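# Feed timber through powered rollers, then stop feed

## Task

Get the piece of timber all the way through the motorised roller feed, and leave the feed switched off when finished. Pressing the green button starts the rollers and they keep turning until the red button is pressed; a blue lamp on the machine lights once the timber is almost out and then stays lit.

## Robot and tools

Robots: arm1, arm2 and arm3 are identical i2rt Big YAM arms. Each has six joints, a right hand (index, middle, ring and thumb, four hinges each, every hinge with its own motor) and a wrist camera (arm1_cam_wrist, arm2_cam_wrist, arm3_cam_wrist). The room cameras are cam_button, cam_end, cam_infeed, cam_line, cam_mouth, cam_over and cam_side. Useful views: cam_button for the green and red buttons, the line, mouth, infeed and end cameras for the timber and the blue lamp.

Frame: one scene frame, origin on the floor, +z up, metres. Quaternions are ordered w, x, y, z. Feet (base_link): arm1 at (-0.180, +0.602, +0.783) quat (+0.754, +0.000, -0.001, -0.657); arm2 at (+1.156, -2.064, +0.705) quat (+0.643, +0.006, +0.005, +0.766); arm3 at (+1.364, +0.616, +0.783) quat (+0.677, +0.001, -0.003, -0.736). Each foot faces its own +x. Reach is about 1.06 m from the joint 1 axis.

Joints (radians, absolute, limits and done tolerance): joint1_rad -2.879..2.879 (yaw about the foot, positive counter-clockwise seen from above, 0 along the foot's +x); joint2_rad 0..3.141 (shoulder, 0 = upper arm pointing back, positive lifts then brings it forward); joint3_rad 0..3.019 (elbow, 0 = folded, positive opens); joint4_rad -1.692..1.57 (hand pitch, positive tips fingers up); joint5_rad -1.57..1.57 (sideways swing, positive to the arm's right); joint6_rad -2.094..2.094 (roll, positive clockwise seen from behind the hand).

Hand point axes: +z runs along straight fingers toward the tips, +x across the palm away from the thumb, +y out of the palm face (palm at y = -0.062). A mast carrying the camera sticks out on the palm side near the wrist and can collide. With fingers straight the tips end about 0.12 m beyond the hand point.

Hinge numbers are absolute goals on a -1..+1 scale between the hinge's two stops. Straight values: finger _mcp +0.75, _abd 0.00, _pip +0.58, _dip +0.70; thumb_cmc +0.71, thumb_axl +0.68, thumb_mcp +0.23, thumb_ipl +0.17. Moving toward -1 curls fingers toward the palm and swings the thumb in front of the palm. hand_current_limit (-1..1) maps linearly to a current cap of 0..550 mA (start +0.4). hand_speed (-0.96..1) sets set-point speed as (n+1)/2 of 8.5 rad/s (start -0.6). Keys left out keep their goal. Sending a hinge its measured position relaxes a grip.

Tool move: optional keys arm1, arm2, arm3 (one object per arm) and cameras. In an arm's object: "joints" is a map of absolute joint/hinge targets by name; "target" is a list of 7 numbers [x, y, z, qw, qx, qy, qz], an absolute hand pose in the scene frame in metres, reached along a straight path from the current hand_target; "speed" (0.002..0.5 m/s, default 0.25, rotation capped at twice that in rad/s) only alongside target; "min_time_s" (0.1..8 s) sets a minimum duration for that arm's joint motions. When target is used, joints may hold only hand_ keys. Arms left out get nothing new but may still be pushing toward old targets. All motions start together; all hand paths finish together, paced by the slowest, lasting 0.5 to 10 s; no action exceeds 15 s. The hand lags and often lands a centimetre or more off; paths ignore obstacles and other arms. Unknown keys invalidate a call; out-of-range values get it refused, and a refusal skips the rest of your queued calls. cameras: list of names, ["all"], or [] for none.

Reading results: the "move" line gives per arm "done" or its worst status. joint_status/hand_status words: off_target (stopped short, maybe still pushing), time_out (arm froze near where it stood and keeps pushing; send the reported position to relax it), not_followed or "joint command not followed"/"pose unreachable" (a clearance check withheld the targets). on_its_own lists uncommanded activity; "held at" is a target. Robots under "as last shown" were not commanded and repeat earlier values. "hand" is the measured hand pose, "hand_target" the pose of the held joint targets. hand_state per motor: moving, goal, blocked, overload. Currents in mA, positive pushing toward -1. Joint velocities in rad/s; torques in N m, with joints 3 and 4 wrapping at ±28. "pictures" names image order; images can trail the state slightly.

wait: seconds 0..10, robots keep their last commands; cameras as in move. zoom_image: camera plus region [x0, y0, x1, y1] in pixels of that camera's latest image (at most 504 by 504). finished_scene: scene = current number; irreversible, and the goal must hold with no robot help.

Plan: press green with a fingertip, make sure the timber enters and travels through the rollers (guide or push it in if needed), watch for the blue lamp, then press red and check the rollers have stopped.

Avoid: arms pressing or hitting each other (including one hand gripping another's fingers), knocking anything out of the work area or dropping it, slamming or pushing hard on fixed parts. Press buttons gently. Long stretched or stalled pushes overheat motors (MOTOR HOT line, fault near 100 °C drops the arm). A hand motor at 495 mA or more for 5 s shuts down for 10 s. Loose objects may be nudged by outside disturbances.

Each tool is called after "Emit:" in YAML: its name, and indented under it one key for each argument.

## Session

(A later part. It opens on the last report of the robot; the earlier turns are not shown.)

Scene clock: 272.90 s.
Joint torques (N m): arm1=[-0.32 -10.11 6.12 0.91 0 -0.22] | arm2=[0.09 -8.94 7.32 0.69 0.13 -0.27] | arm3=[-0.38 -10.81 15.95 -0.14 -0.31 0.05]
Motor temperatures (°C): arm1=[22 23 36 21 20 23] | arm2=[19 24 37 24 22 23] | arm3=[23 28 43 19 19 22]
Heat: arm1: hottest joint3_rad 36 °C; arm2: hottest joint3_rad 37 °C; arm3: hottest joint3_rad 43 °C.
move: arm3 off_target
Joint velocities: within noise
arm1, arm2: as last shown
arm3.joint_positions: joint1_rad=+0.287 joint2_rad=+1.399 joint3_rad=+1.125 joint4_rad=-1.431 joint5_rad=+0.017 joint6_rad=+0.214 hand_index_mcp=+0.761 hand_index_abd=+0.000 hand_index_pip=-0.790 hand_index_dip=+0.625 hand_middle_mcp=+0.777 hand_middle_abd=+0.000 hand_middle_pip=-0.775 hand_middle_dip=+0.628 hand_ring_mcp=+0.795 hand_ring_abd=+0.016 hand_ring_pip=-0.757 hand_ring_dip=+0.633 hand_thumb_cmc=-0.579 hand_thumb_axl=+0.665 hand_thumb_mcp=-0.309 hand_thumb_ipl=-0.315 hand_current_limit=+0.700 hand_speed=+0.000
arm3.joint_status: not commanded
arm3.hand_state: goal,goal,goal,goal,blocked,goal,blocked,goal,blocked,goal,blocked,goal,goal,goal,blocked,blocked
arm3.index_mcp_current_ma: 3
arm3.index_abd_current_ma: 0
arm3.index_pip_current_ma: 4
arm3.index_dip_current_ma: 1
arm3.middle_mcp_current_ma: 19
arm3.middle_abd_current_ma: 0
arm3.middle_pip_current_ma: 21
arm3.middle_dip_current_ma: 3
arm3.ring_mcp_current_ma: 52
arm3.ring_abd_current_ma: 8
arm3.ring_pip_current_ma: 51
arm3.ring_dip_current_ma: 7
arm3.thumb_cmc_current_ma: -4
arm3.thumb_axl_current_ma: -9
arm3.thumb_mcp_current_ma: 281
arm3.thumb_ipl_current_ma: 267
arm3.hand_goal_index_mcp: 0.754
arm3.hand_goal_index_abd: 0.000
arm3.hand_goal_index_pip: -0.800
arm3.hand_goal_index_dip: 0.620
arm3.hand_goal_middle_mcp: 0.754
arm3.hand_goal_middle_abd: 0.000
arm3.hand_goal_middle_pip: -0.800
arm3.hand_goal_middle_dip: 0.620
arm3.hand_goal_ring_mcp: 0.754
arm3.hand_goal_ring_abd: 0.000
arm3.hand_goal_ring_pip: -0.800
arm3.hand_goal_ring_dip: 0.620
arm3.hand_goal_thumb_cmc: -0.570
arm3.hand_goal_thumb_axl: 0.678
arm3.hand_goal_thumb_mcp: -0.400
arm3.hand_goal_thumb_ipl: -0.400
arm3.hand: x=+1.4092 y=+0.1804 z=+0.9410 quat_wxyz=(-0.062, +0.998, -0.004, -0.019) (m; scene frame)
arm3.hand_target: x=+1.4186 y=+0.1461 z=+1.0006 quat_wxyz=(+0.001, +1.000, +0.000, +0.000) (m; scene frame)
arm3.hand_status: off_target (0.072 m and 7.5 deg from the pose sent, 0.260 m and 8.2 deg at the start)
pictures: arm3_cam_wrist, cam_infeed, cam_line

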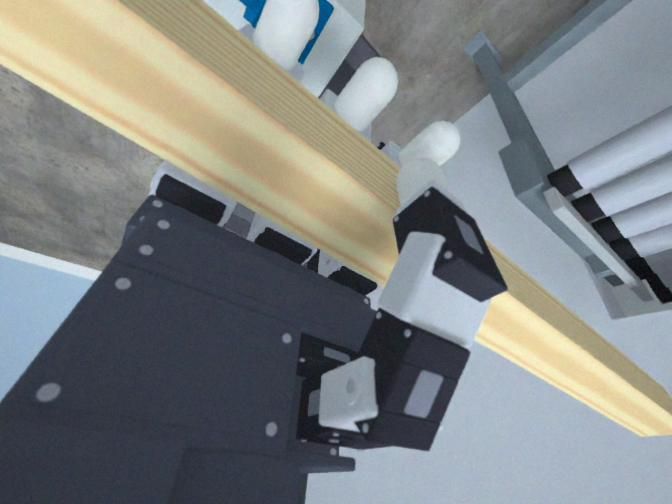

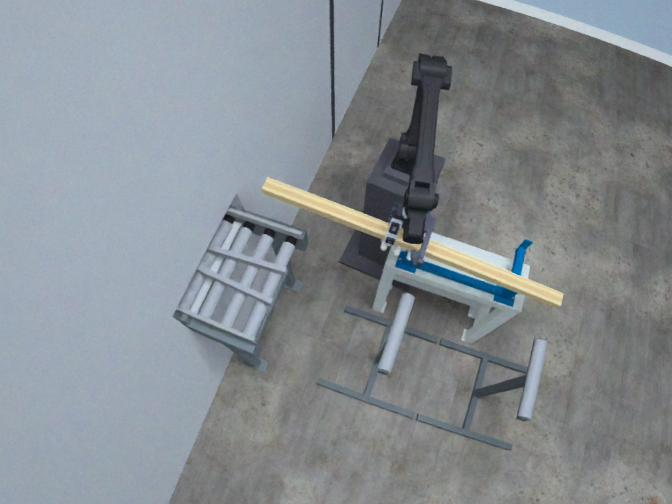

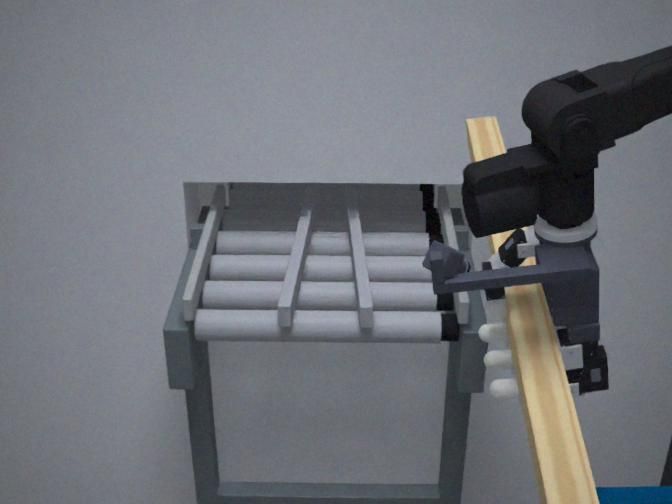

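Emit:
move:
  arm3: {"joints": {"joint1_rad": -0.105, "joint2_rad": 1.93, "joint3_rad": 1.58, "joint4_rad": -1.03, "joint5_rad": 0, "joint6_rad": -0.215}, "min_time_s": 2.2}
  cameras: ["cam_infeed", "cam_line", "cam_mouth"]

Scene clock: 289.90 s.
Joint torques (N m): arm1=[-0.38 -10.11 6.11 0.91 0 -0.22] | arm2=[0.73 -9 7.24 0.76 0.14 -0.24] | arm3=[-2.84 -20.72 15.09 1.36 -0.16 -0.09]
Motor temperatures (°C): arm1=[22 23 36 21 20 23] | arm2=[19 24 37 24 22 23] | arm3=[23 28 51 19 19 22]
Heat: arm1: hottest joint3_rad 36 °C; arm2: hottest joint3_rad 37 °C; arm3: hottest joint3_rad 51 °C.
move: arm3 time_out
Joint velocities: within noise
arm1.joint_positions: joint1_rad=+0.002 joint2_rad=+1.567 joint3_rad=+0.900 joint4_rad=-0.893 joint5_rad=+0.004 joint6_rad=+0.152 hand_index_mcp=+0.757 hand_index_abd=+0.001 hand_index_pip=-0.731 hand_index_dip=+0.623 hand_middle_mcp=+0.757 hand_middle_abd=+0.001 hand_middle_pip=-0.732 hand_middle_dip=+0.623 hand_ring_mcp=+0.757 hand_ring_abd=+0.001 hand_ring_pip=-0.732 hand_ring_dip=+0.623 hand_thumb_cmc=+0.501 hand_thumb_axl=+0.677 hand_thumb_mcp=+0.223 hand_thumb_ipl=+0.168 hand_current_limit=+0.700 hand_speed=+0.000
arm1.joint_status: not commanded
arm1.hand_state: goal,goal,goal,goal,goal,goal,goal,goal,goal,goal,goal,goal,goal,goal,goal,goal
arm1.index_mcp_current_ma: 15
arm1.index_abd_current_ma: 3
arm1.index_pip_current_ma: 24
arm1.index_dip_current_ma: 13
arm1.middle_mcp_current_ma: 14
arm1.middle_abd_current_ma: 3
arm1.middle_pip_current_ma: 20
arm1.middle_dip_current_ma: 13
arm1.ring_mcp_current_ma: 14
arm1.ring_abd_current_ma: 3
arm1.ring_pip_current_ma: 20
arm1.ring_dip_current_ma: 13
arm1.thumb_cmc_current_ma: 7
arm1.thumb_axl_current_ma: -4
arm1.thumb_mcp_current_ma: -18
arm1.thumb_ipl_current_ma: -2
arm1.hand_goal_index_mcp: 0.754
arm1.hand_goal_index_abd: 0.000
arm1.hand_goal_index_pip: -0.736
arm1.hand_goal_index_dip: 0.620
arm1.hand_goal_middle_mcp: 0.754
arm1.hand_goal_middle_abd: 0.000
arm1.hand_goal_middle_pip: -0.736
arm1.hand_goal_middle_dip: 0.620
arm1.hand_goal_ring_mcp: 0.754
arm1.hand_goal_ring_abd: 0.000
arm1.hand_goal_ring_pip: -0.736
arm1.hand_goal_ring_dip: 0.620
arm1.hand_goal_thumb_cmc: 0.500
arm1.hand_goal_thumb_axl: 0.678
arm1.hand_goal_thumb_mcp: 0.226
arm1.hand_goal_thumb_ipl: 0.168
arm1.hand: x=-0.1519 y=+0.1296 z=+0.8110 quat_wxyz=(+0.006, +1.000, -0.007, +0.000) (m; scene frame)
arm1.hand_target: x=-0.1500 y=+0.1304 z=+0.8001 quat_wxyz=(+0.000, +1.000, +0.000, +0.000) (m; scene frame)
arm1.hand_status: not commanded
arm2: as last shown
arm3.joint_positions: joint1_rad=-0.073 joint2_rad=+1.973 joint3_rad=+1.464 joint4_rad=-1.054 joint5_rad=+0.004 joint6_rad=-0.188 hand_index_mcp=+0.773 hand_index_abd=+0.001 hand_index_pip=-0.792 hand_index_dip=+0.624 hand_middle_mcp=+0.777 hand_middle_abd=+0.001 hand_middle_pip=-0.773 hand_middle_dip=+0.629 hand_ring_mcp=+0.795 hand_ring_abd=+0.019 hand_ring_pip=-0.746 hand_ring_dip=+0.633 hand_thumb_cmc=-0.582 hand_thumb_axl=+0.660 hand_thumb_mcp=-0.309 hand_thumb_ipl=-0.316 hand_current_limit=+0.700 hand_speed=+0.000
arm3.joint_status: joint3_rad time_out (moved +0.339 of +0.455); the others done
arm3.hand_state: goal,goal,goal,goal,blocked,goal,blocked,goal,blocked,goal,blocked,goal,goal,goal,blocked,blocked
arm3.index_mcp_current_ma: 15
arm3.index_abd_current_ma: 0
arm3.index_pip_current_ma: 3
arm3.index_dip_current_ma: 1
arm3.middle_mcp_current_ma: 20
arm3.middle_abd_current_ma: 0
arm3.middle_pip_current_ma: 23
arm3.middle_dip_current_ma: 3
arm3.ring_mcp_current_ma: 53
arm3.ring_abd_current_ma: 10
arm3.ring_pip_current_ma: 75
arm3.ring_dip_current_ma: 7
arm3.thumb_cmc_current_ma: -6
arm3.thumb_axl_current_ma: -16
arm3.thumb_mcp_current_ma: 281
arm3.thumb_ipl_current_ma: 260
arm3.hand_goal_index_mcp: 0.754
arm3.hand_goal_index_abd: 0.000
arm3.hand_goal_index_pip: -0.800
arm3.hand_goal_index_dip: 0.620
arm3.hand_goal_middle_mcp: 0.754
arm3.hand_goal_middle_abd: 0.000
arm3.hand_goal_middle_pip: -0.800
arm3.hand_goal_middle_dip: 0.620
arm3.hand_goal_ring_mcp: 0.754
arm3.hand_goal_ring_abd: 0.000
arm3.hand_goal_ring_pip: -0.800
arm3.hand_goal_ring_dip: 0.620
arm3.hand_goal_thumb_cmc: -0.570
arm3.hand_goal_thumb_axl: 0.678
arm3.hand_goal_thumb_mcp: -0.400
arm3.hand_goal_thumb_ipl: -0.400
arm3.on_its_own: joint3_rad reads +1.464 and still pushes toward +1.576 since a time_out
arm3.hand: x=+1.2547 y=-0.0310 z=+0.8039 quat_wxyz=(+0.005, +1.000, +0.016, +0.000) (m; scene frame)
arm3.hand_target: x=+1.2269 y=-0.0800 z=+0.8865 quat_wxyz=(+0.093, +0.995, +0.013, -0.016) (m; scene frame)
arm3.hand_status: not commanded
pictures: cam_infeed, cam_line, cam_mouth

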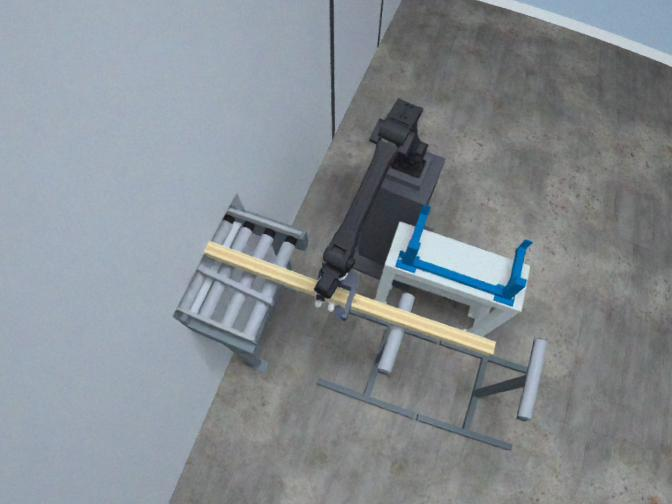

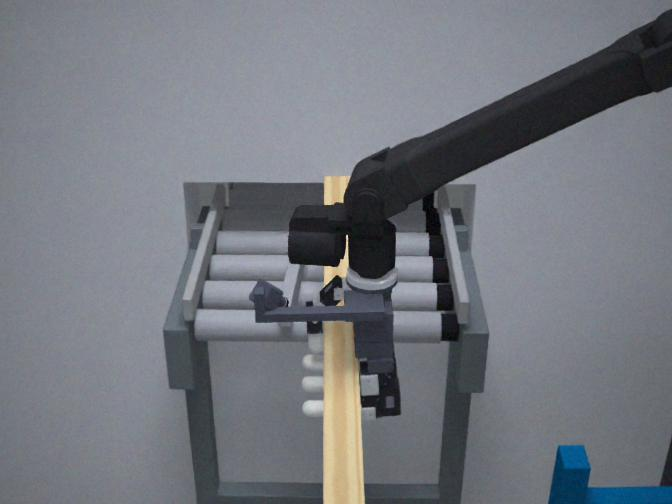

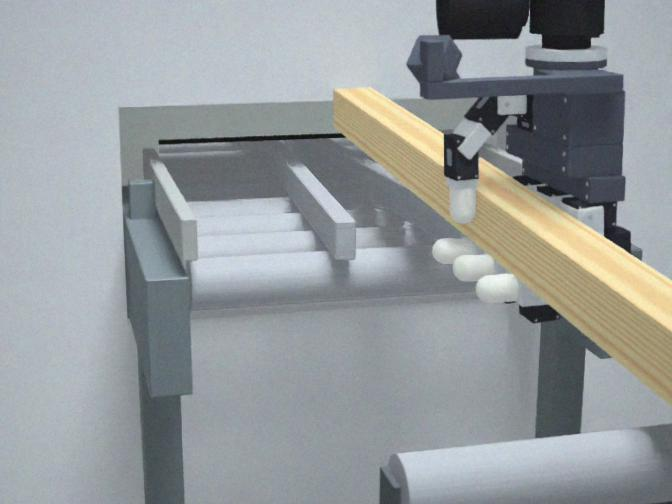

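Emit:
move:
  arm3: {"joints": {"joint1_rad": -0.10, "joint2_rad": 2.05, "joint3_rad": 1.51, "joint4_rad": -0.98, "joint5_rad": 0, "joint6_rad": -0.22}, "min_time_s": 1.2}
  cameras: ["cam_line", "cam_mouth"]

Scene clock: 301.37 s.
Joint torques (N m): arm1=[-0.32 -10.11 6.12 0.91 0 -0.21] | arm2=[0.67 -8.76 7.2 0.66 0.09 -0.26] | arm3=[-0.44 -19.37 9.85 1.05 0.11 0.19]
Motor temperatures (°C): arm1=[22 23 35 21 20 23] | arm2=[19 24 37 24 22 23] | arm3=[23 29 55 19 19 22]
Heat: arm1: hottest joint3_rad 35 °C; arm2: hottest joint3_rad 37 °C; arm3: hottest joint3_rad 55 °C.
move: arm3 done
Joint velocities: within noise
arm1, arm2: as last shown
arm3.joint_positions: joint1_rad=-0.096 joint2_rad=+2.068 joint3_rad=+1.464 joint4_rad=-0.997 joint5_rad=-0.004 joint6_rad=-0.224 hand_index_mcp=+0.759 hand_index_abd=+0.001 hand_index_pip=-0.789 hand_index_dip=+0.624 hand_middle_mcp=+0.763 hand_middle_abd=+0.001 hand_middle_pip=-0.781 hand_middle_dip=+0.628 hand_ring_mcp=+0.771 hand_ring_abd=+0.003 hand_ring_pip=-0.779 hand_ring_dip=+0.629 hand_thumb_cmc=-0.577 hand_thumb_axl=+0.661 hand_thumb_mcp=-0.309 hand_thumb_ipl=-0.316 hand_current_limit=+0.700 hand_speed=+0.000
arm3.joint_status: all done
arm3.hand_state: goal,goal,goal,goal,goal,goal,goal,goal,goal,goal,blocked,goal,goal,goal,blocked,blocked
arm3.index_mcp_current_ma: 1
arm3.index_abd_current_ma: 0
arm3.index_pip_current_ma: 5
arm3.index_dip_current_ma: 1
arm3.middle_mcp_current_ma: 4
arm3.middle_abd_current_ma: 0
arm3.middle_pip_current_ma: 13
arm3.middle_dip_current_ma: 3
arm3.ring_mcp_current_ma: 12
arm3.ring_abd_current_ma: 0
arm3.ring_pip_current_ma: 16
arm3.ring_dip_current_ma: 4
arm3.thumb_cmc_current_ma: -3
arm3.thumb_axl_current_ma: -15
arm3.thumb_mcp_current_ma: 281
arm3.thumb_ipl_current_ma: 259
arm3.hand_goal_index_mcp: 0.754
arm3.hand_goal_index_abd: 0.000
arm3.hand_goal_index_pip: -0.800
arm3.hand_goal_index_dip: 0.620
arm3.hand_goal_middle_mcp: 0.754
arm3.hand_goal_middle_abd: 0.000
arm3.hand_goal_middle_pip: -0.800
arm3.hand_goal_middle_dip: 0.620
arm3.hand_goal_ring_mcp: 0.754
arm3.hand_goal_ring_abd: 0.000
arm3.hand_goal_ring_pip: -0.800
arm3.hand_goal_ring_dip: 0.620
arm3.hand_goal_thumb_cmc: -0.570
arm3.hand_goal_thumb_axl: 0.678
arm3.hand_goal_thumb_mcp: -0.400
arm3.hand_goal_thumb_ipl: -0.400
arm3.hand: x=+1.2442 y=-0.0304 z=+0.7482 quat_wxyz=(-0.013, +1.000, +0.023, +0.007) (m; scene frame)
arm3.hand_target: x=+1.2356 y=-0.0570 z=+0.7806 quat_wxyz=(+0.027, +0.999, +0.019, -0.003) (m; scene frame)
arm3.hand_status: not commanded
pictures: cam_line, cam_mouth

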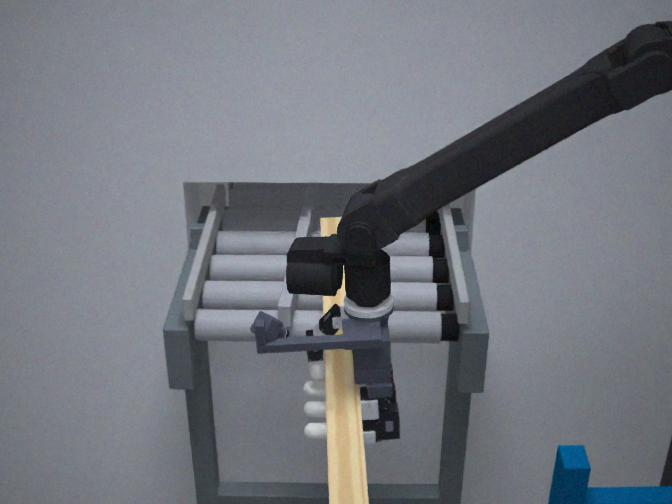

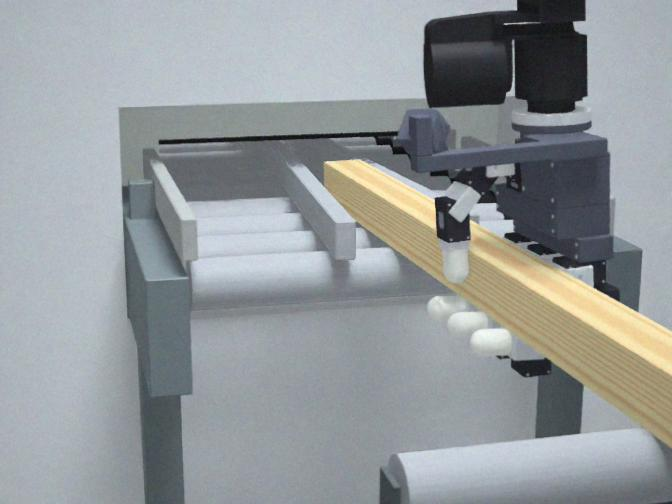

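Emit:
move:
  arm3: {"joints": {"joint1_rad": -0.10, "joint2_rad": 2.11, "joint3_rad": 1.56, "joint4_rad": -0.95, "joint5_rad": 0, "joint6_rad": -0.19}, "min_time_s": 0.8}
  cameras: ["cam_line", "cam_mouth"]

Scene clock: 316.03 s.
Joint torques (N m): arm1=[-0.32 -10.05 6.11 0.91 0 -0.21] | arm2=[-0.09 -8.41 7.32 0.64 0.14 -0.21] | arm3=[-0.38 -16.5 11.92 1.65 0.11 0.45]
Motor temperatures (°C): arm1=[22 23 35 21 20 23] | arm2=[19 24 37 24 22 23] | arm3=[23 32 54 19 19 22]
Heat: arm1: hottest joint3_rad 35 °C; arm2: hottest joint3_rad 37 °C; arm3: hottest joint3_rad 54 °C.
move: arm3 done
Joint velocities: within noise
arm1, arm2: as last shown
arm3.joint_positions: joint1_rad=-0.096 joint2_rad=+2.087 joint3_rad=+1.485 joint4_rad=-0.983 joint5_rad=-0.004 joint6_rad=-0.225 hand_index_mcp=+0.759 hand_index_abd=+0.001 hand_index_pip=-0.788 hand_index_dip=+0.624 hand_middle_mcp=+0.759 hand_middle_abd=+0.001 hand_middle_pip=-0.782 hand_middle_dip=+0.627 hand_ring_mcp=+0.764 hand_ring_abd=+0.003 hand_ring_pip=-0.781 hand_ring_dip=+0.627 hand_thumb_cmc=-0.577 hand_thumb_axl=+0.661 hand_thumb_mcp=-0.309 hand_thumb_ipl=-0.316 hand_current_limit=+0.700 hand_speed=+0.000
arm3.joint_status: all done
arm3.hand_state: goal,goal,goal,goal,goal,goal,goal,goal,goal,goal,goal,goal,goal,goal,blocked,blocked
arm3.index_mcp_current_ma: 2
arm3.index_abd_current_ma: 0
arm3.index_pip_current_ma: 6
arm3.index_dip_current_ma: 1
arm3.middle_mcp_current_ma: 2
arm3.middle_abd_current_ma: 0
arm3.middle_pip_current_ma: 11
arm3.middle_dip_current_ma: 3
arm3.ring_mcp_current_ma: 5
arm3.ring_abd_current_ma: 0
arm3.ring_pip_current_ma: 13
arm3.ring_dip_current_ma: 3
arm3.thumb_cmc_current_ma: -3
arm3.thumb_axl_current_ma: -15
arm3.thumb_mcp_current_ma: 281
arm3.thumb_ipl_current_ma: 259
arm3.hand_goal_index_mcp: 0.754
arm3.hand_goal_index_abd: 0.000
arm3.hand_goal_index_pip: -0.800
arm3.hand_goal_index_dip: 0.620
arm3.hand_goal_middle_mcp: 0.754
arm3.hand_goal_middle_abd: 0.000
arm3.hand_goal_middle_pip: -0.800
arm3.hand_goal_middle_dip: 0.620
arm3.hand_goal_ring_mcp: 0.754
arm3.hand_goal_ring_abd: 0.000
arm3.hand_goal_ring_pip: -0.800
arm3.hand_goal_ring_dip: 0.620
arm3.hand_goal_thumb_cmc: -0.570
arm3.hand_goal_thumb_axl: 0.678
arm3.hand_goal_thumb_mcp: -0.400
arm3.hand_goal_thumb_ipl: -0.400
arm3.hand: x=+1.2425 y=-0.0405 z=+0.7457 quat_wxyz=(-0.005, +1.000, +0.023, +0.006) (m; scene frame)
arm3.hand_target: x=+1.2294 y=-0.0768 z=+0.7648 quat_wxyz=(+0.037, +0.999, +0.004, -0.004) (m; scene frame)
arm3.hand_status: not commanded
pictures: cam_line, cam_mouth

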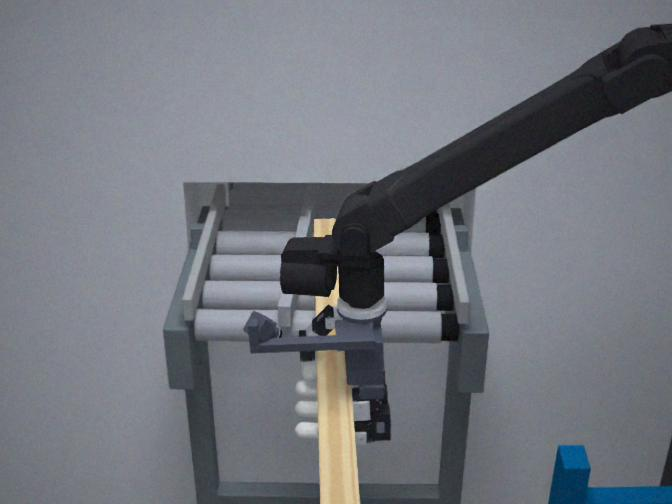

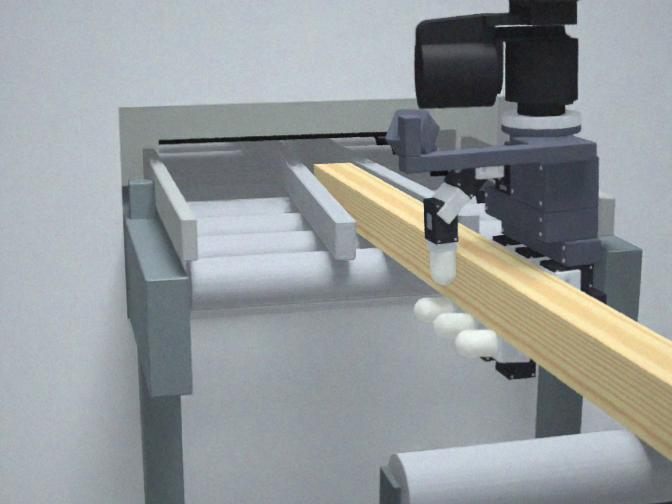

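Emit:
move:
  arm3: {"joints": {"joint1_rad": -0.10, "joint2_rad": 2.135, "joint3_rad": 1.545, "joint4_rad": -0.93, "joint5_rad": 0, "joint6_rad": -0.18}, "min_time_s": 0.8}
  cameras: ["cam_line", "cam_mouth"]

Scene clock: 329.23 s.
Joint torques (N m): arm1=[-0.32 -10.05 6.11 0.91 0 -0.22] | arm2=[0.5 -7.71 7.32 0.81 0.12 -0.26] | arm3=[-0.38 -14.74 10.91 2.04 0.09 0.49]
Motor temperatures (°C): arm1=[22 23 35 21 20 23] | arm2=[19 24 37 24 22 23] | arm3=[23 33 56 19 19 22]
Heat: arm1: hottest joint3_rad 35 °C; arm2: hottest joint3_rad 37 °C; arm3: hottest joint3_rad 56 °C.
move: arm3 time_out
Joint velocities: within noise
arm1: as last shown
arm2.joint_positions: joint1_rad=+0.436 joint2_rad=+1.279 joint3_rad=+1.218 joint4_rad=-1.554 joint5_rad=+0.010 joint6_rad=+0.621 hand_index_mcp=+0.754 hand_index_abd=+0.001 hand_index_pip=+0.577 hand_index_dip=+0.696 hand_middle_mcp=-0.052 hand_middle_abd=+0.001 hand_middle_pip=-0.295 hand_middle_dip=-0.168 hand_ring_mcp=-0.054 hand_ring_abd=+0.001 hand_ring_pip=-0.296 hand_ring_dip=-0.168 hand_thumb_cmc=+0.714 hand_thumb_axl=+0.677 hand_thumb_mcp=+0.224 hand_thumb_ipl=+0.168 hand_current_limit=+0.400 hand_speed=-0.600
arm2.joint_status: not commanded
arm2.hand_state: goal,goal,goal,goal,goal,goal,goal,goal,goal,goal,goal,goal,goal,goal,goal,goal
arm2.index_mcp_current_ma: 0
arm2.index_abd_current_ma: 0
arm2.index_pip_current_ma: 0
arm2.index_dip_current_ma: 0
arm2.middle_mcp_current_ma: 29
arm2.middle_abd_current_ma: 0
arm2.middle_pip_current_ma: 6
arm2.middle_dip_current_ma: 2
arm2.ring_mcp_current_ma: 24
arm2.ring_abd_current_ma: 0
arm2.ring_pip_current_ma: 4
arm2.ring_dip_current_ma: 2
arm2.thumb_cmc_current_ma: 0
arm2.thumb_axl_current_ma: -1
arm2.thumb_mcp_current_ma: -2
arm2.thumb_ipl_current_ma: 0
arm2.hand_goal_index_mcp: 0.754
arm2.hand_goal_index_abd: 0.000
arm2.hand_goal_index_pip: 0.576
arm2.hand_goal_index_dip: 0.696
arm2.hand_goal_middle_mcp: -0.068
arm2.hand_goal_middle_abd: 0.000
arm2.hand_goal_middle_pip: -0.300
arm2.hand_goal_middle_dip: -0.170
arm2.hand_goal_ring_mcp: -0.068
arm2.hand_goal_ring_abd: 0.000
arm2.hand_goal_ring_pip: -0.300
arm2.hand_goal_ring_dip: -0.170
arm2.hand_goal_thumb_cmc: 0.714
arm2.hand_goal_thumb_axl: 0.678
arm2.hand_goal_thumb_mcp: 0.226
arm2.hand_goal_thumb_ipl: 0.168
arm2.hand: x=+0.9853 y=-1.6925 z=+0.9482 quat_wxyz=(+0.009, +0.005, +1.000, -0.015) (m; scene frame)
arm2.hand_target: x=+0.9841 y=-1.6911 z=+0.9580 quat_wxyz=(+0.000, +0.000, +1.000, +0.000) (m; scene frame)
arm2.hand_status: not commanded
arm3.joint_positions: joint1_rad=-0.096 joint2_rad=+2.091 joint3_rad=+1.485 joint4_rad=-0.970 joint5_rad=-0.003 joint6_rad=-0.218 hand_index_mcp=+0.759 hand_index_abd=+0.001 hand_index_pip=-0.788 hand_index_dip=+0.624 hand_middle_mcp=+0.758 hand_middle_abd=+0.001 hand_middle_pip=-0.785 hand_middle_dip=+0.626 hand_ring_mcp=+0.759 hand_ring_abd=+0.003 hand_ring_pip=-0.784 hand_ring_dip=+0.626 hand_thumb_cmc=-0.577 hand_thumb_axl=+0.661 hand_thumb_mcp=-0.309 hand_thumb_ipl=-0.316 hand_current_limit=+0.700 hand_speed=+0.000
arm3.joint_status: joint6_rad time_out (moved +0.006 of +0.045); the others done
arm3.hand_state: goal,goal,goal,goal,goal,goal,goal,goal,goal,goal,goal,goal,goal,goal,blocked,blocked
arm3.index_mcp_current_ma: 2
arm3.index_abd_current_ma: 0
arm3.index_pip_current_ma: 6
arm3.index_dip_current_ma: 1
arm3.middle_mcp_current_ma: 1
arm3.middle_abd_current_ma: 0
arm3.middle_pip_current_ma: 9
arm3.middle_dip_current_ma: 2
arm3.ring_mcp_current_ma: 1
arm3.ring_abd_current_ma: 0
arm3.ring_pip_current_ma: 10
arm3.ring_dip_current_ma: 2
arm3.thumb_cmc_current_ma: -3
arm3.thumb_axl_current_ma: -15
arm3.thumb_mcp_current_ma: 281
arm3.thumb_ipl_current_ma: 259
arm3.hand_goal_index_mcp: 0.754
arm3.hand_goal_index_abd: 0.000
arm3.hand_goal_index_pip: -0.800
arm3.hand_goal_index_dip: 0.620
arm3.hand_goal_middle_mcp: 0.754
arm3.hand_goal_middle_abd: 0.000
arm3.hand_goal_middle_pip: -0.800
arm3.hand_goal_middle_dip: 0.620
arm3.hand_goal_ring_mcp: 0.754
arm3.hand_goal_ring_abd: 0.000
arm3.hand_goal_ring_pip: -0.800
arm3.hand_goal_ring_dip: 0.620
arm3.hand_goal_thumb_cmc: -0.570
arm3.hand_goal_thumb_axl: 0.678
arm3.hand_goal_thumb_mcp: -0.400
arm3.hand_goal_thumb_ipl: -0.400
arm3.on_its_own: joint6_rad reads -0.218 and still pushes toward -0.180 since a time_out
arm3.hand: x=+1.2413 y=-0.0430 z=+0.7446 quat_wxyz=(+0.000, +1.000, +0.020, +0.004) (m; scene frame)
arm3.hand_target: x=+1.2298 y=-0.0709 z=+0.7433 quat_wxyz=(+0.027, +1.000, -0.002, -0.002) (m; scene frame)
arm3.hand_status: not commanded
pictures: cam_line, cam_mouth

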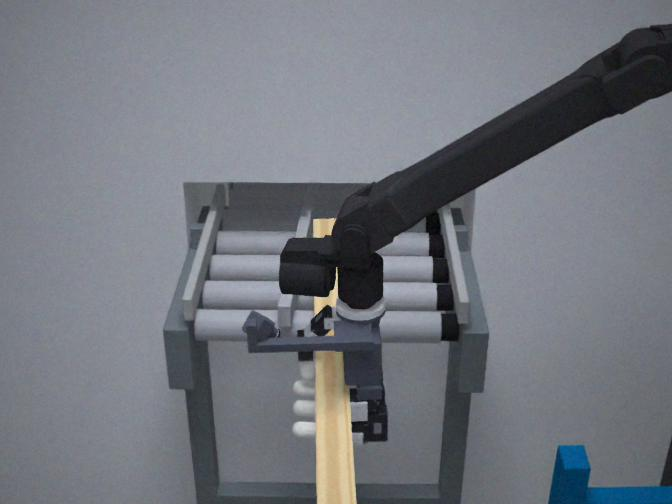

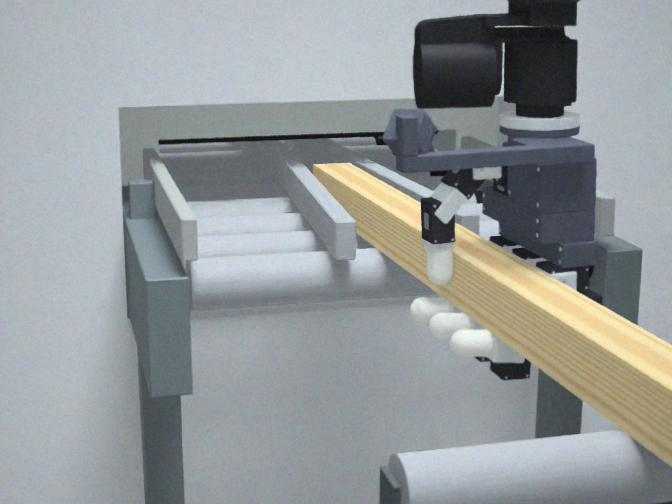

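Emit:
move:
  arm3: {"joints": {"hand_thumb_mcp": 0.226, "hand_thumb_ipl": 0.168}}

Emit:
move:
  arm3: {"joints": {"joint1_rad": -0.095, "joint2_rad": 2.125, "joint3_rad": 1.43, "joint4_rad": -0.87, "joint6_rad": -0.215, "hand_thumb_cmc": 0.5}, "min_time_s": 0.8}
  arm1: {"target": [-0.15, 0.12, 0.755, 0, 1, 0, 0], "speed": 0.2}
  cameras: ["cam_line", "cam_mouth"]

Scene clock: 339.90 s.
Joint torques (N m): arm1=[-0.32 -10.05 6.11 0.91 0 -0.22] | arm2=[0.15 -8.82 7.3 0.66 0.12 -0.25] | arm3=[-0.38 -15.91 10.84 1.73 0.05 0.42]
Motor temperatures (°C): arm1=[22 23 35 21 20 23] | arm2=[19 24 37 24 22 23] | arm3=[23 32 56 19 19 22]
Heat: arm1: hottest joint3_rad 35 °C; arm2: hottest joint3_rad 37 °C; arm3: hottest joint3_rad 56 °C.
move: arm3 done
Joint velocities: within noise
arm1, arm2: as last shown
arm3.joint_positions: joint1_rad=-0.096 joint2_rad=+2.101 joint3_rad=+1.485 joint4_rad=-0.963 joint5_rad=-0.002 joint6_rad=-0.211 hand_index_mcp=+0.759 hand_index_abd=+0.001 hand_index_pip=-0.792 hand_index_dip=+0.624 hand_middle_mcp=+0.758 hand_middle_abd=+0.001 hand_middle_pip=-0.793 hand_middle_dip=+0.623 hand_ring_mcp=+0.753 hand_ring_abd=+0.003 hand_ring_pip=-0.793 hand_ring_dip=+0.623 hand_thumb_cmc=-0.573 hand_thumb_axl=+0.676 hand_thumb_mcp=+0.217 hand_thumb_ipl=+0.164 hand_current_limit=+0.700 hand_speed=+0.000
arm3.joint_status: all done
arm3.hand_state: goal,goal,goal,goal,goal,goal,goal,goal,goal,goal,goal,goal,goal,goal,goal,goal
arm3.index_mcp_current_ma: 2
arm3.index_abd_current_ma: 0
arm3.index_pip_current_ma: 3
arm3.index_dip_current_ma: 1
arm3.middle_mcp_current_ma: 1
arm3.middle_abd_current_ma: 0
arm3.middle_pip_current_ma: 2
arm3.middle_dip_current_ma: 1
arm3.ring_mcp_current_ma: 0
arm3.ring_abd_current_ma: 0
arm3.ring_pip_current_ma: 2
arm3.ring_dip_current_ma: 1
arm3.thumb_cmc_current_ma: -1
arm3.thumb_axl_current_ma: 0
arm3.thumb_mcp_current_ma: -6
arm3.thumb_ipl_current_ma: -1
arm3.hand_goal_index_mcp: 0.754
arm3.hand_goal_index_abd: 0.000
arm3.hand_goal_index_pip: -0.800
arm3.hand_goal_index_dip: 0.620
arm3.hand_goal_middle_mcp: 0.754
arm3.hand_goal_middle_abd: 0.000
arm3.hand_goal_middle_pip: -0.800
arm3.hand_goal_middle_dip: 0.620
arm3.hand_goal_ring_mcp: 0.754
arm3.hand_goal_ring_abd: 0.000
arm3.hand_goal_ring_pip: -0.800
arm3.hand_goal_ring_dip: 0.620
arm3.hand_goal_thumb_cmc: -0.570
arm3.hand_goal_thumb_axl: 0.678
arm3.hand_goal_thumb_mcp: 0.226
arm3.hand_goal_thumb_ipl: 0.168
arm3.hand: x=+1.2405 y=-0.0427 z=+0.7383 quat_wxyz=(-0.002, +1.000, +0.016, +0.004) (m; scene frame)
arm3.hand_target: x=+1.2297 y=-0.0708 z=+0.7432 quat_wxyz=(+0.027, +1.000, -0.002, -0.002) (m; scene frame)
arm3.hand_status: not commanded
pictures: none

Scene clock: 341.20 s.
Joint torques (N m): arm1=[-0.62 -10.87 5.27 0.91 0 -0.22] | arm2=[0.32 -8.88 7.21 0.9 0.14 -0.26] | arm3=[0.03 -16.44 5.38 1.01 0.1 0.13]
Motor temperatures (°C): arm1=[22 23 35 21 20 23] | arm2=[19 24 37 24 22 23] | arm3=[23 33 55 19 19 22]
Heat: arm1: hottest joint3_rad 35 °C; arm2: hottest joint3_rad 37 °C; arm3: hottest joint3_rad 55 °C.
move: arm1 off_target; arm3 done
Joint velocities: within noise
arm1.joint_positions: joint1_rad=+0.002 joint2_rad=+1.677 joint3_rad=+0.893 joint4_rad=-0.771 joint5_rad=+0.004 joint6_rad=+0.148 hand_index_mcp=+0.757 hand_index_abd=+0.001 hand_index_pip=-0.731 hand_index_dip=+0.623 hand_middle_mcp=+0.757 hand_middle_abd=+0.001 hand_middle_pip=-0.732 hand_middle_dip=+0.623 hand_ring_mcp=+0.757 hand_ring_abd=+0.001 hand_ring_pip=-0.732 hand_ring_dip=+0.623 hand_thumb_cmc=+0.501 hand_thumb_axl=+0.677 hand_thumb_mcp=+0.223 hand_thumb_ipl=+0.168 hand_current_limit=+0.700 hand_speed=+0.000
arm1.joint_status: not commanded
arm1.hand_state: goal,goal,goal,goal,goal,goal,goal,goal,goal,goal,goal,goal,goal,goal,goal,goal
arm1.index_mcp_current_ma: 15
arm1.index_abd_current_ma: 3
arm1.index_pip_current_ma: 24
arm1.index_dip_current_ma: 13
arm1.middle_mcp_current_ma: 14
arm1.middle_abd_current_ma: 3
arm1.middle_pip_current_ma: 20
arm1.middle_dip_current_ma: 13
arm1.ring_mcp_current_ma: 14
arm1.ring_abd_current_ma: 3
arm1.ring_pip_current_ma: 20
arm1.ring_dip_current_ma: 13
arm1.thumb_cmc_current_ma: 7
arm1.thumb_axl_current_ma: -4
arm1.thumb_mcp_current_ma: -18
arm1.thumb_ipl_current_ma: -2
arm1.hand_goal_index_mcp: 0.754
arm1.hand_goal_index_abd: 0.000
arm1.hand_goal_index_pip: -0.736
arm1.hand_goal_index_dip: 0.620
arm1.hand_goal_middle_mcp: 0.754
arm1.hand_goal_middle_abd: 0.000
arm1.hand_goal_middle_pip: -0.736
arm1.hand_goal_middle_dip: 0.620
arm1.hand_goal_ring_mcp: 0.754
arm1.hand_goal_ring_abd: 0.000
arm1.hand_goal_ring_pip: -0.736
arm1.hand_goal_ring_dip: 0.620
arm1.hand_goal_thumb_cmc: 0.500
arm1.hand_goal_thumb_axl: 0.678
arm1.hand_goal_thumb_mcp: 0.226
arm1.hand_goal_thumb_ipl: 0.168
arm1.hand: x=-0.1497 y=+0.1169 z=+0.7683 quat_wxyz=(+0.009, +1.000, -0.005, +0.000) (m; scene frame)
arm1.hand_target: x=-0.1500 y=+0.1203 z=+0.7554 quat_wxyz=(+0.000, +1.000, +0.000, +0.000) (m; scene frame)
arm1.hand_status: off_target (0.014 m and 1.2 deg from the pose sent, 0.057 m and 1.1 deg at the start)
arm2: as last shown
arm3.joint_positions: joint1_rad=-0.096 joint2_rad=+2.101 joint3_rad=+1.444 joint4_rad=-0.882 joint5_rad=-0.001 joint6_rad=-0.213 hand_index_mcp=+0.759 hand_index_abd=+0.001 hand_index_pip=-0.792 hand_index_dip=+0.624 hand_middle_mcp=+0.758 hand_middle_abd=+0.001 hand_middle_pip=-0.793 hand_middle_dip=+0.623 hand_ring_mcp=+0.759 hand_ring_abd=+0.002 hand_ring_pip=-0.793 hand_ring_dip=+0.623 hand_thumb_cmc=+0.498 hand_thumb_axl=+0.676 hand_thumb_mcp=+0.217 hand_thumb_ipl=+0.164 hand_current_limit=+0.700 hand_speed=+0.000
arm3.joint_status: all done
arm3.hand_state: goal,goal,goal,goal,goal,goal,goal,goal,goal,goal,goal,goal,goal,goal,goal,goal
arm3.index_mcp_current_ma: 1
arm3.index_abd_current_ma: 0
arm3.index_pip_current_ma: 3
arm3.index_dip_current_ma: 1
arm3.middle_mcp_current_ma: 1
arm3.middle_abd_current_ma: 0
arm3.middle_pip_current_ma: 2
arm3.middle_dip_current_ma: 1
arm3.ring_mcp_current_ma: 2
arm3.ring_abd_current_ma: 0
arm3.ring_pip_current_ma: 2
arm3.ring_dip_current_ma: 1
arm3.thumb_cmc_current_ma: 0
arm3.thumb_axl_current_ma: 0
arm3.thumb_mcp_current_ma: -6
arm3.thumb_ipl_current_ma: -1
arm3.hand_goal_index_mcp: 0.754
arm3.hand_goal_index_abd: 0.000
arm3.hand_goal_index_pip: -0.800
arm3.hand_goal_index_dip: 0.620
arm3.hand_goal_middle_mcp: 0.754
arm3.hand_goal_middle_abd: 0.000
arm3.hand_goal_middle_pip: -0.800
arm3.hand_goal_middle_dip: 0.620
arm3.hand_goal_ring_mcp: 0.754
arm3.hand_goal_ring_abd: 0.000
arm3.hand_goal_ring_pip: -0.800
arm3.hand_goal_ring_dip: 0.620
arm3.hand_goal_thumb_cmc: 0.500
arm3.hand_goal_thumb_axl: 0.678
arm3.hand_goal_thumb_mcp: 0.226
arm3.hand_goal_thumb_ipl: 0.168
arm3.hand: x=+1.2406 y=-0.0433 z=+0.7293 quat_wxyz=(+0.018, +1.000, +0.017, +0.000) (m; scene frame)
arm3.hand_target: x=+1.2431 y=-0.0350 z=+0.7094 quat_wxyz=(+0.005, +1.000, +0.019, +0.002) (m; scene frame)
arm3.hand_status: not commanded
pictures: cam_line, cam_mouth

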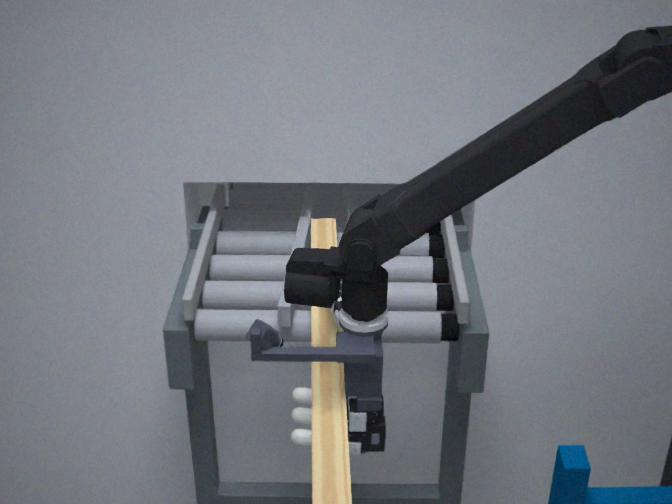

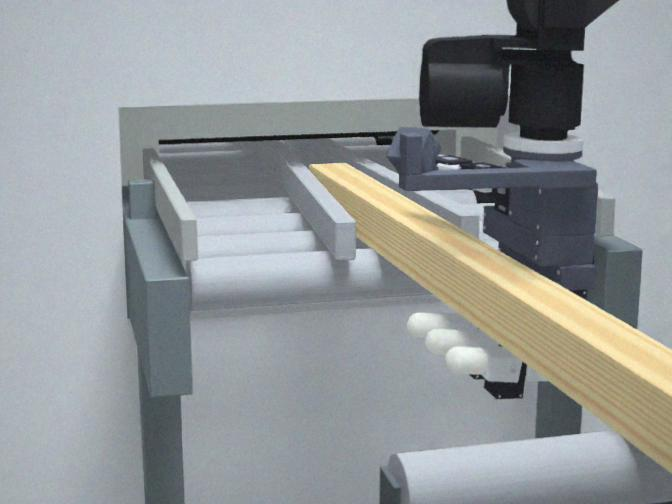

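Emit:
move:
  arm3: {"target": [1.26, 0.09, 0.716, 0, 1, 0, 0], "speed": 0.18, "joints": {"hand_thumb_cmc": 0.714, "hand_index_pip": -0.737, "hand_middle_pip": -0.737, "hand_ring_pip": -0.737}}
  cameras: ["cam_line", "cam_mouth", "cam_infeed"]

Scene clock: 351.57 s.
Joint torques (N m): arm1=[-0.62 -10.87 5.26 0.92 -0.01 -0.22] | arm2=[0.44 -8.35 7.21 0.72 0.14 -0.28] | arm3=[-0.32 -14.68 4.25 0.9 0.15 0.25]
Motor temperatures (°C): arm1=[22 24 35 21 20 23] | arm2=[19 24 37 24 22 23] | arm3=[23 34 51 19 19 22]
Heat: arm1: hottest joint3_rad 35 °C; arm2: hottest joint3_rad 37 °C; arm3: hottest joint3_rad 51 °C.
move: arm3 done
Joint velocities: within noise
arm1, arm2: as last shown
arm3.joint_positions: joint1_rad=-0.096 joint2_rad=+1.890 joint3_rad=+1.026 joint4_rad=-0.719 joint5_rad=+0.003 joint6_rad=-0.190 hand_index_mcp=+0.757 hand_index_abd=+0.001 hand_index_pip=-0.736 hand_index_dip=+0.624 hand_middle_mcp=+0.757 hand_middle_abd=+0.001 hand_middle_pip=-0.736 hand_middle_dip=+0.623 hand_ring_mcp=+0.757 hand_ring_abd=+0.002 hand_ring_pip=-0.736 hand_ring_dip=+0.623 hand_thumb_cmc=+0.712 hand_thumb_axl=+0.676 hand_thumb_mcp=+0.217 hand_thumb_ipl=+0.164 hand_current_limit=+0.700 hand_speed=+0.000
arm3.joint_status: all done
arm3.hand_state: goal,goal,goal,goal,goal,goal,goal,goal,goal,goal,goal,goal,goal,goal,goal,goal
arm3.index_mcp_current_ma: 1
arm3.index_abd_current_ma: 0
arm3.index_pip_current_ma: 0
arm3.index_dip_current_ma: 1
arm3.middle_mcp_current_ma: 1
arm3.middle_abd_current_ma: 0
arm3.middle_pip_current_ma: 0
arm3.middle_dip_current_ma: 1
arm3.ring_mcp_current_ma: 1
arm3.ring_abd_current_ma: 0
arm3.ring_pip_current_ma: 0
arm3.ring_dip_current_ma: 1
arm3.thumb_cmc_current_ma: 0
arm3.thumb_axl_current_ma: 0
arm3.thumb_mcp_current_ma: -6
arm3.thumb_ipl_current_ma: -1
arm3.hand_goal_index_mcp: 0.754
arm3.hand_goal_index_abd: 0.000
arm3.hand_goal_index_pip: -0.736
arm3.hand_goal_index_dip: 0.620
arm3.hand_goal_middle_mcp: 0.754
arm3.hand_goal_middle_abd: 0.000
arm3.hand_goal_middle_pip: -0.736
arm3.hand_goal_middle_dip: 0.620
arm3.hand_goal_ring_mcp: 0.754
arm3.hand_goal_ring_abd: 0.000
arm3.hand_goal_ring_pip: -0.736
arm3.hand_goal_ring_dip: 0.620
arm3.hand_goal_thumb_cmc: 0.714
arm3.hand_goal_thumb_axl: 0.678
arm3.hand_goal_thumb_mcp: 0.226
arm3.hand_goal_thumb_ipl: 0.168
arm3.hand: x=+1.2615 y=+0.0874 z=+0.7135 quat_wxyz=(-0.005, +1.000, +0.005, +0.002) (m; scene frame)
arm3.hand_target: x=+1.2601 y=+0.0901 z=+0.7160 quat_wxyz=(+0.000, +1.000, +0.000, +0.000) (m; scene frame)
arm3.hand_status: done (0.004 m and 0.9 deg from the pose sent, 0.135 m and 2.8 deg at the start)
pictures: cam_infeed, cam_line, cam_mouth

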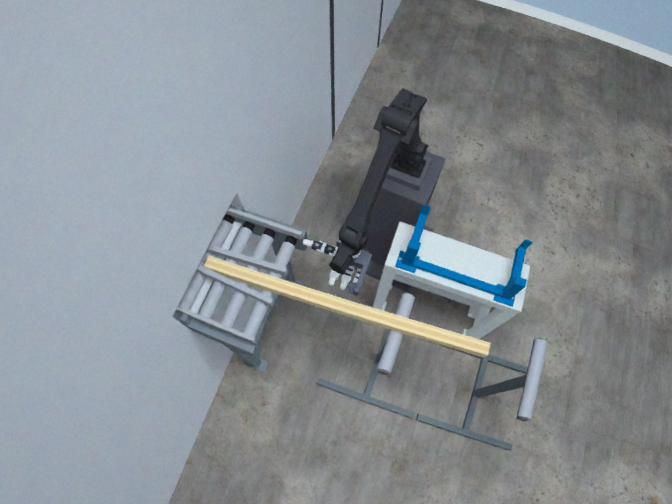

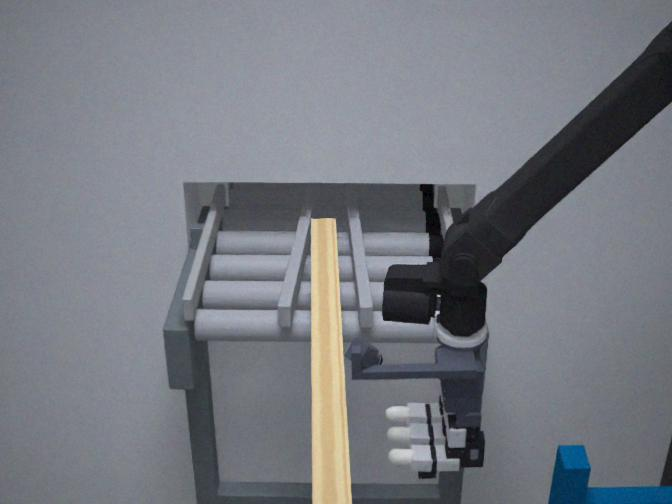

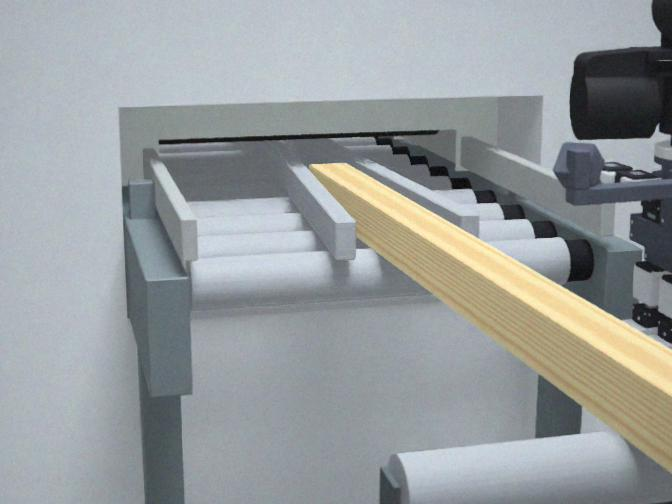

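Emit:
move:
  arm3: {"target": [1.38, 0.14, 0.95, 0, 1, 0, 0], "speed": 0.3}
  arm2: {"target": [0.984, -1.691, 0.918, 0, 0, 1, 0], "speed": 0.08}
  cameras: ["cam_button", "cam_line"]

Scene clock: 359.77 s.
Joint torques (N m): arm1=[-0.62 -10.87 5.27 0.91 0 -0.22] | arm2=[0.73 -6.18 5.52 1.52 -0.17 -0.29] | arm3=[0.03 -8.82 11.07 -0.12 0.17 0.24]
Motor temperatures (°C): arm1=[22 24 35 21 20 23] | arm2=[19 24 37 24 22 23] | arm3=[23 33 48 19 19 22]
Heat: arm1: hottest joint3_rad 35 °C; arm2: hottest joint3_rad 37 °C; arm3: hottest joint3_rad 48 °C.
move: arm2 off_target; arm3 off_target
Joint velocities: within noise
arm1: as last shown
arm2.joint_positions: joint1_rad=+0.436 joint2_rad=+1.257 joint3_rad=+1.144 joint4_rad=-1.463 joint5_rad=+0.018 joint6_rad=+0.621 hand_index_mcp=+0.775 hand_index_abd=+0.007 hand_index_pip=+0.591 hand_index_dip=+0.701 hand_middle_mcp=-0.052 hand_middle_abd=+0.001 hand_middle_pip=-0.295 hand_middle_dip=-0.168 hand_ring_mcp=-0.054 hand_ring_abd=+0.001 hand_ring_pip=-0.296 hand_ring_dip=-0.168 hand_thumb_cmc=+0.714 hand_thumb_axl=+0.677 hand_thumb_mcp=+0.224 hand_thumb_ipl=+0.168 hand_current_limit=+0.400 hand_speed=-0.600
arm2.joint_status: not commanded
arm2.hand_state: blocked,goal,goal,goal,goal,goal,goal,goal,goal,goal,goal,goal,goal,goal,goal,goal
arm2.index_mcp_current_ma: 42
arm2.index_abd_current_ma: 7
arm2.index_pip_current_ma: 25
arm2.index_dip_current_ma: 6
arm2.middle_mcp_current_ma: 29
arm2.middle_abd_current_ma: 0
arm2.middle_pip_current_ma: 6
arm2.middle_dip_current_ma: 2
arm2.ring_mcp_current_ma: 24
arm2.ring_abd_current_ma: 0
arm2.ring_pip_current_ma: 4
arm2.ring_dip_current_ma: 2
arm2.thumb_cmc_current_ma: 0
arm2.thumb_axl_current_ma: -1
arm2.thumb_mcp_current_ma: -3
arm2.thumb_ipl_current_ma: 0
arm2.hand_goal_index_mcp: 0.754
arm2.hand_goal_index_abd: 0.000
arm2.hand_goal_index_pip: 0.576
arm2.hand_goal_index_dip: 0.696
arm2.hand_goal_middle_mcp: -0.068
arm2.hand_goal_middle_abd: 0.000
arm2.hand_goal_middle_pip: -0.300
arm2.hand_goal_middle_dip: -0.170
arm2.hand_goal_ring_mcp: -0.068
arm2.hand_goal_ring_abd: 0.000
arm2.hand_goal_ring_pip: -0.300
arm2.hand_goal_ring_dip: -0.170
arm2.hand_goal_thumb_cmc: 0.714
arm2.hand_goal_thumb_axl: 0.678
arm2.hand_goal_thumb_mcp: 0.226
arm2.hand_goal_thumb_ipl: 0.168
arm2.hand: x=+0.9866 y=-1.6924 z=+0.9297 quat_wxyz=(+0.001, +0.005, +1.000, +0.003) (m; scene frame)
arm2.hand_target: x=+0.9842 y=-1.6912 z=+0.9182 quat_wxyz=(+0.000, +0.000, +1.000, +0.000) (m; scene frame)
arm2.hand_status: off_target (0.012 m and 0.7 deg from the pose sent, 0.030 m and 2.1 deg at the start)
arm3.joint_positions: joint1_rad=+0.179 joint2_rad=+1.397 joint3_rad=+1.083 joint4_rad=-1.294 joint5_rad=+0.002 joint6_rad=+0.094 hand_index_mcp=+0.757 hand_index_abd=+0.001 hand_index_pip=-0.736 hand_index_dip=+0.624 hand_middle_mcp=+0.757 hand_middle_abd=+0.001 hand_middle_pip=-0.736 hand_middle_dip=+0.623 hand_ring_mcp=+0.757 hand_ring_abd=+0.002 hand_ring_pip=-0.736 hand_ring_dip=+0.623 hand_thumb_cmc=+0.712 hand_thumb_axl=+0.676 hand_thumb_mcp=+0.217 hand_thumb_ipl=+0.164 hand_current_limit=+0.700 hand_speed=+0.000
arm3.joint_status: not commanded
arm3.hand_state: goal,goal,goal,goal,goal,goal,goal,goal,goal,goal,goal,goal,goal,goal,goal,goal
arm3.index_mcp_current_ma: 1
arm3.index_abd_current_ma: 0
arm3.index_pip_current_ma: 0
arm3.index_dip_current_ma: 1
arm3.middle_mcp_current_ma: 1
arm3.middle_abd_current_ma: 0
arm3.middle_pip_current_ma: 0
arm3.middle_dip_current_ma: 1
arm3.ring_mcp_current_ma: 1
arm3.ring_abd_current_ma: 0
arm3.ring_pip_current_ma: 0
arm3.ring_dip_current_ma: 1
arm3.thumb_cmc_current_ma: 0
arm3.thumb_axl_current_ma: 0
arm3.thumb_mcp_current_ma: -6
arm3.thumb_ipl_current_ma: -1
arm3.hand_goal_index_mcp: 0.754
arm3.hand_goal_index_abd: 0.000
arm3.hand_goal_index_pip: -0.736
arm3.hand_goal_index_dip: 0.620
arm3.hand_goal_middle_mcp: 0.754
arm3.hand_goal_middle_abd: 0.000
arm3.hand_goal_middle_pip: -0.736
arm3.hand_goal_middle_dip: 0.620
arm3.hand_goal_ring_mcp: 0.754
arm3.hand_goal_ring_abd: 0.000
arm3.hand_goal_ring_pip: -0.736
arm3.hand_goal_ring_dip: 0.620
arm3.hand_goal_thumb_cmc: 0.714
arm3.hand_goal_thumb_axl: 0.678
arm3.hand_goal_thumb_mcp: 0.226
arm3.hand_goal_thumb_ipl: 0.168
arm3.hand: x=+1.3763 y=+0.1554 z=+0.9316 quat_wxyz=(-0.016, +1.000, +0.001, +0.000) (m; scene frame)
arm3.hand_target: x=+1.3799 y=+0.1408 z=+0.9501 quat_wxyz=(+0.000, +1.000, +0.000, +0.000) (m; scene frame)
arm3.hand_status: off_target (0.024 m and 1.9 deg from the pose sent, 0.270 m and 0.8 deg at the start)
pictures: cam_button, cam_line

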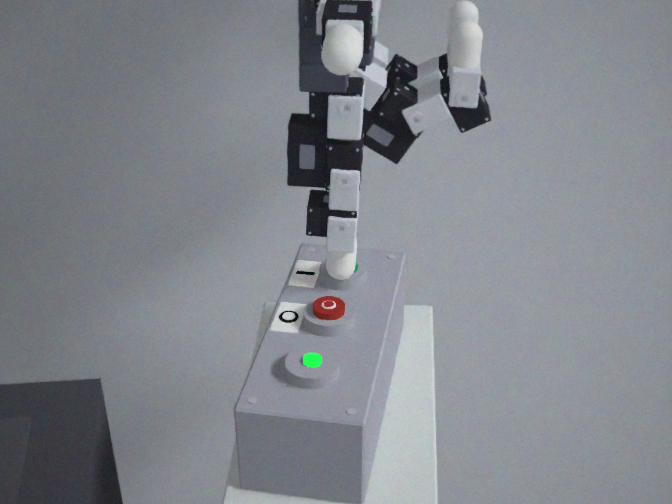

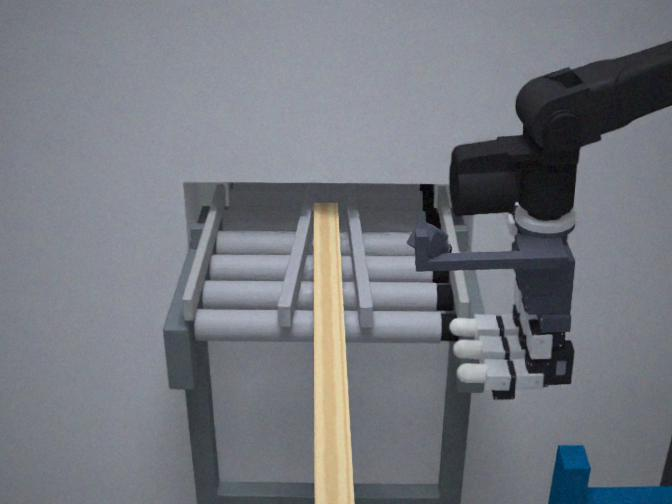

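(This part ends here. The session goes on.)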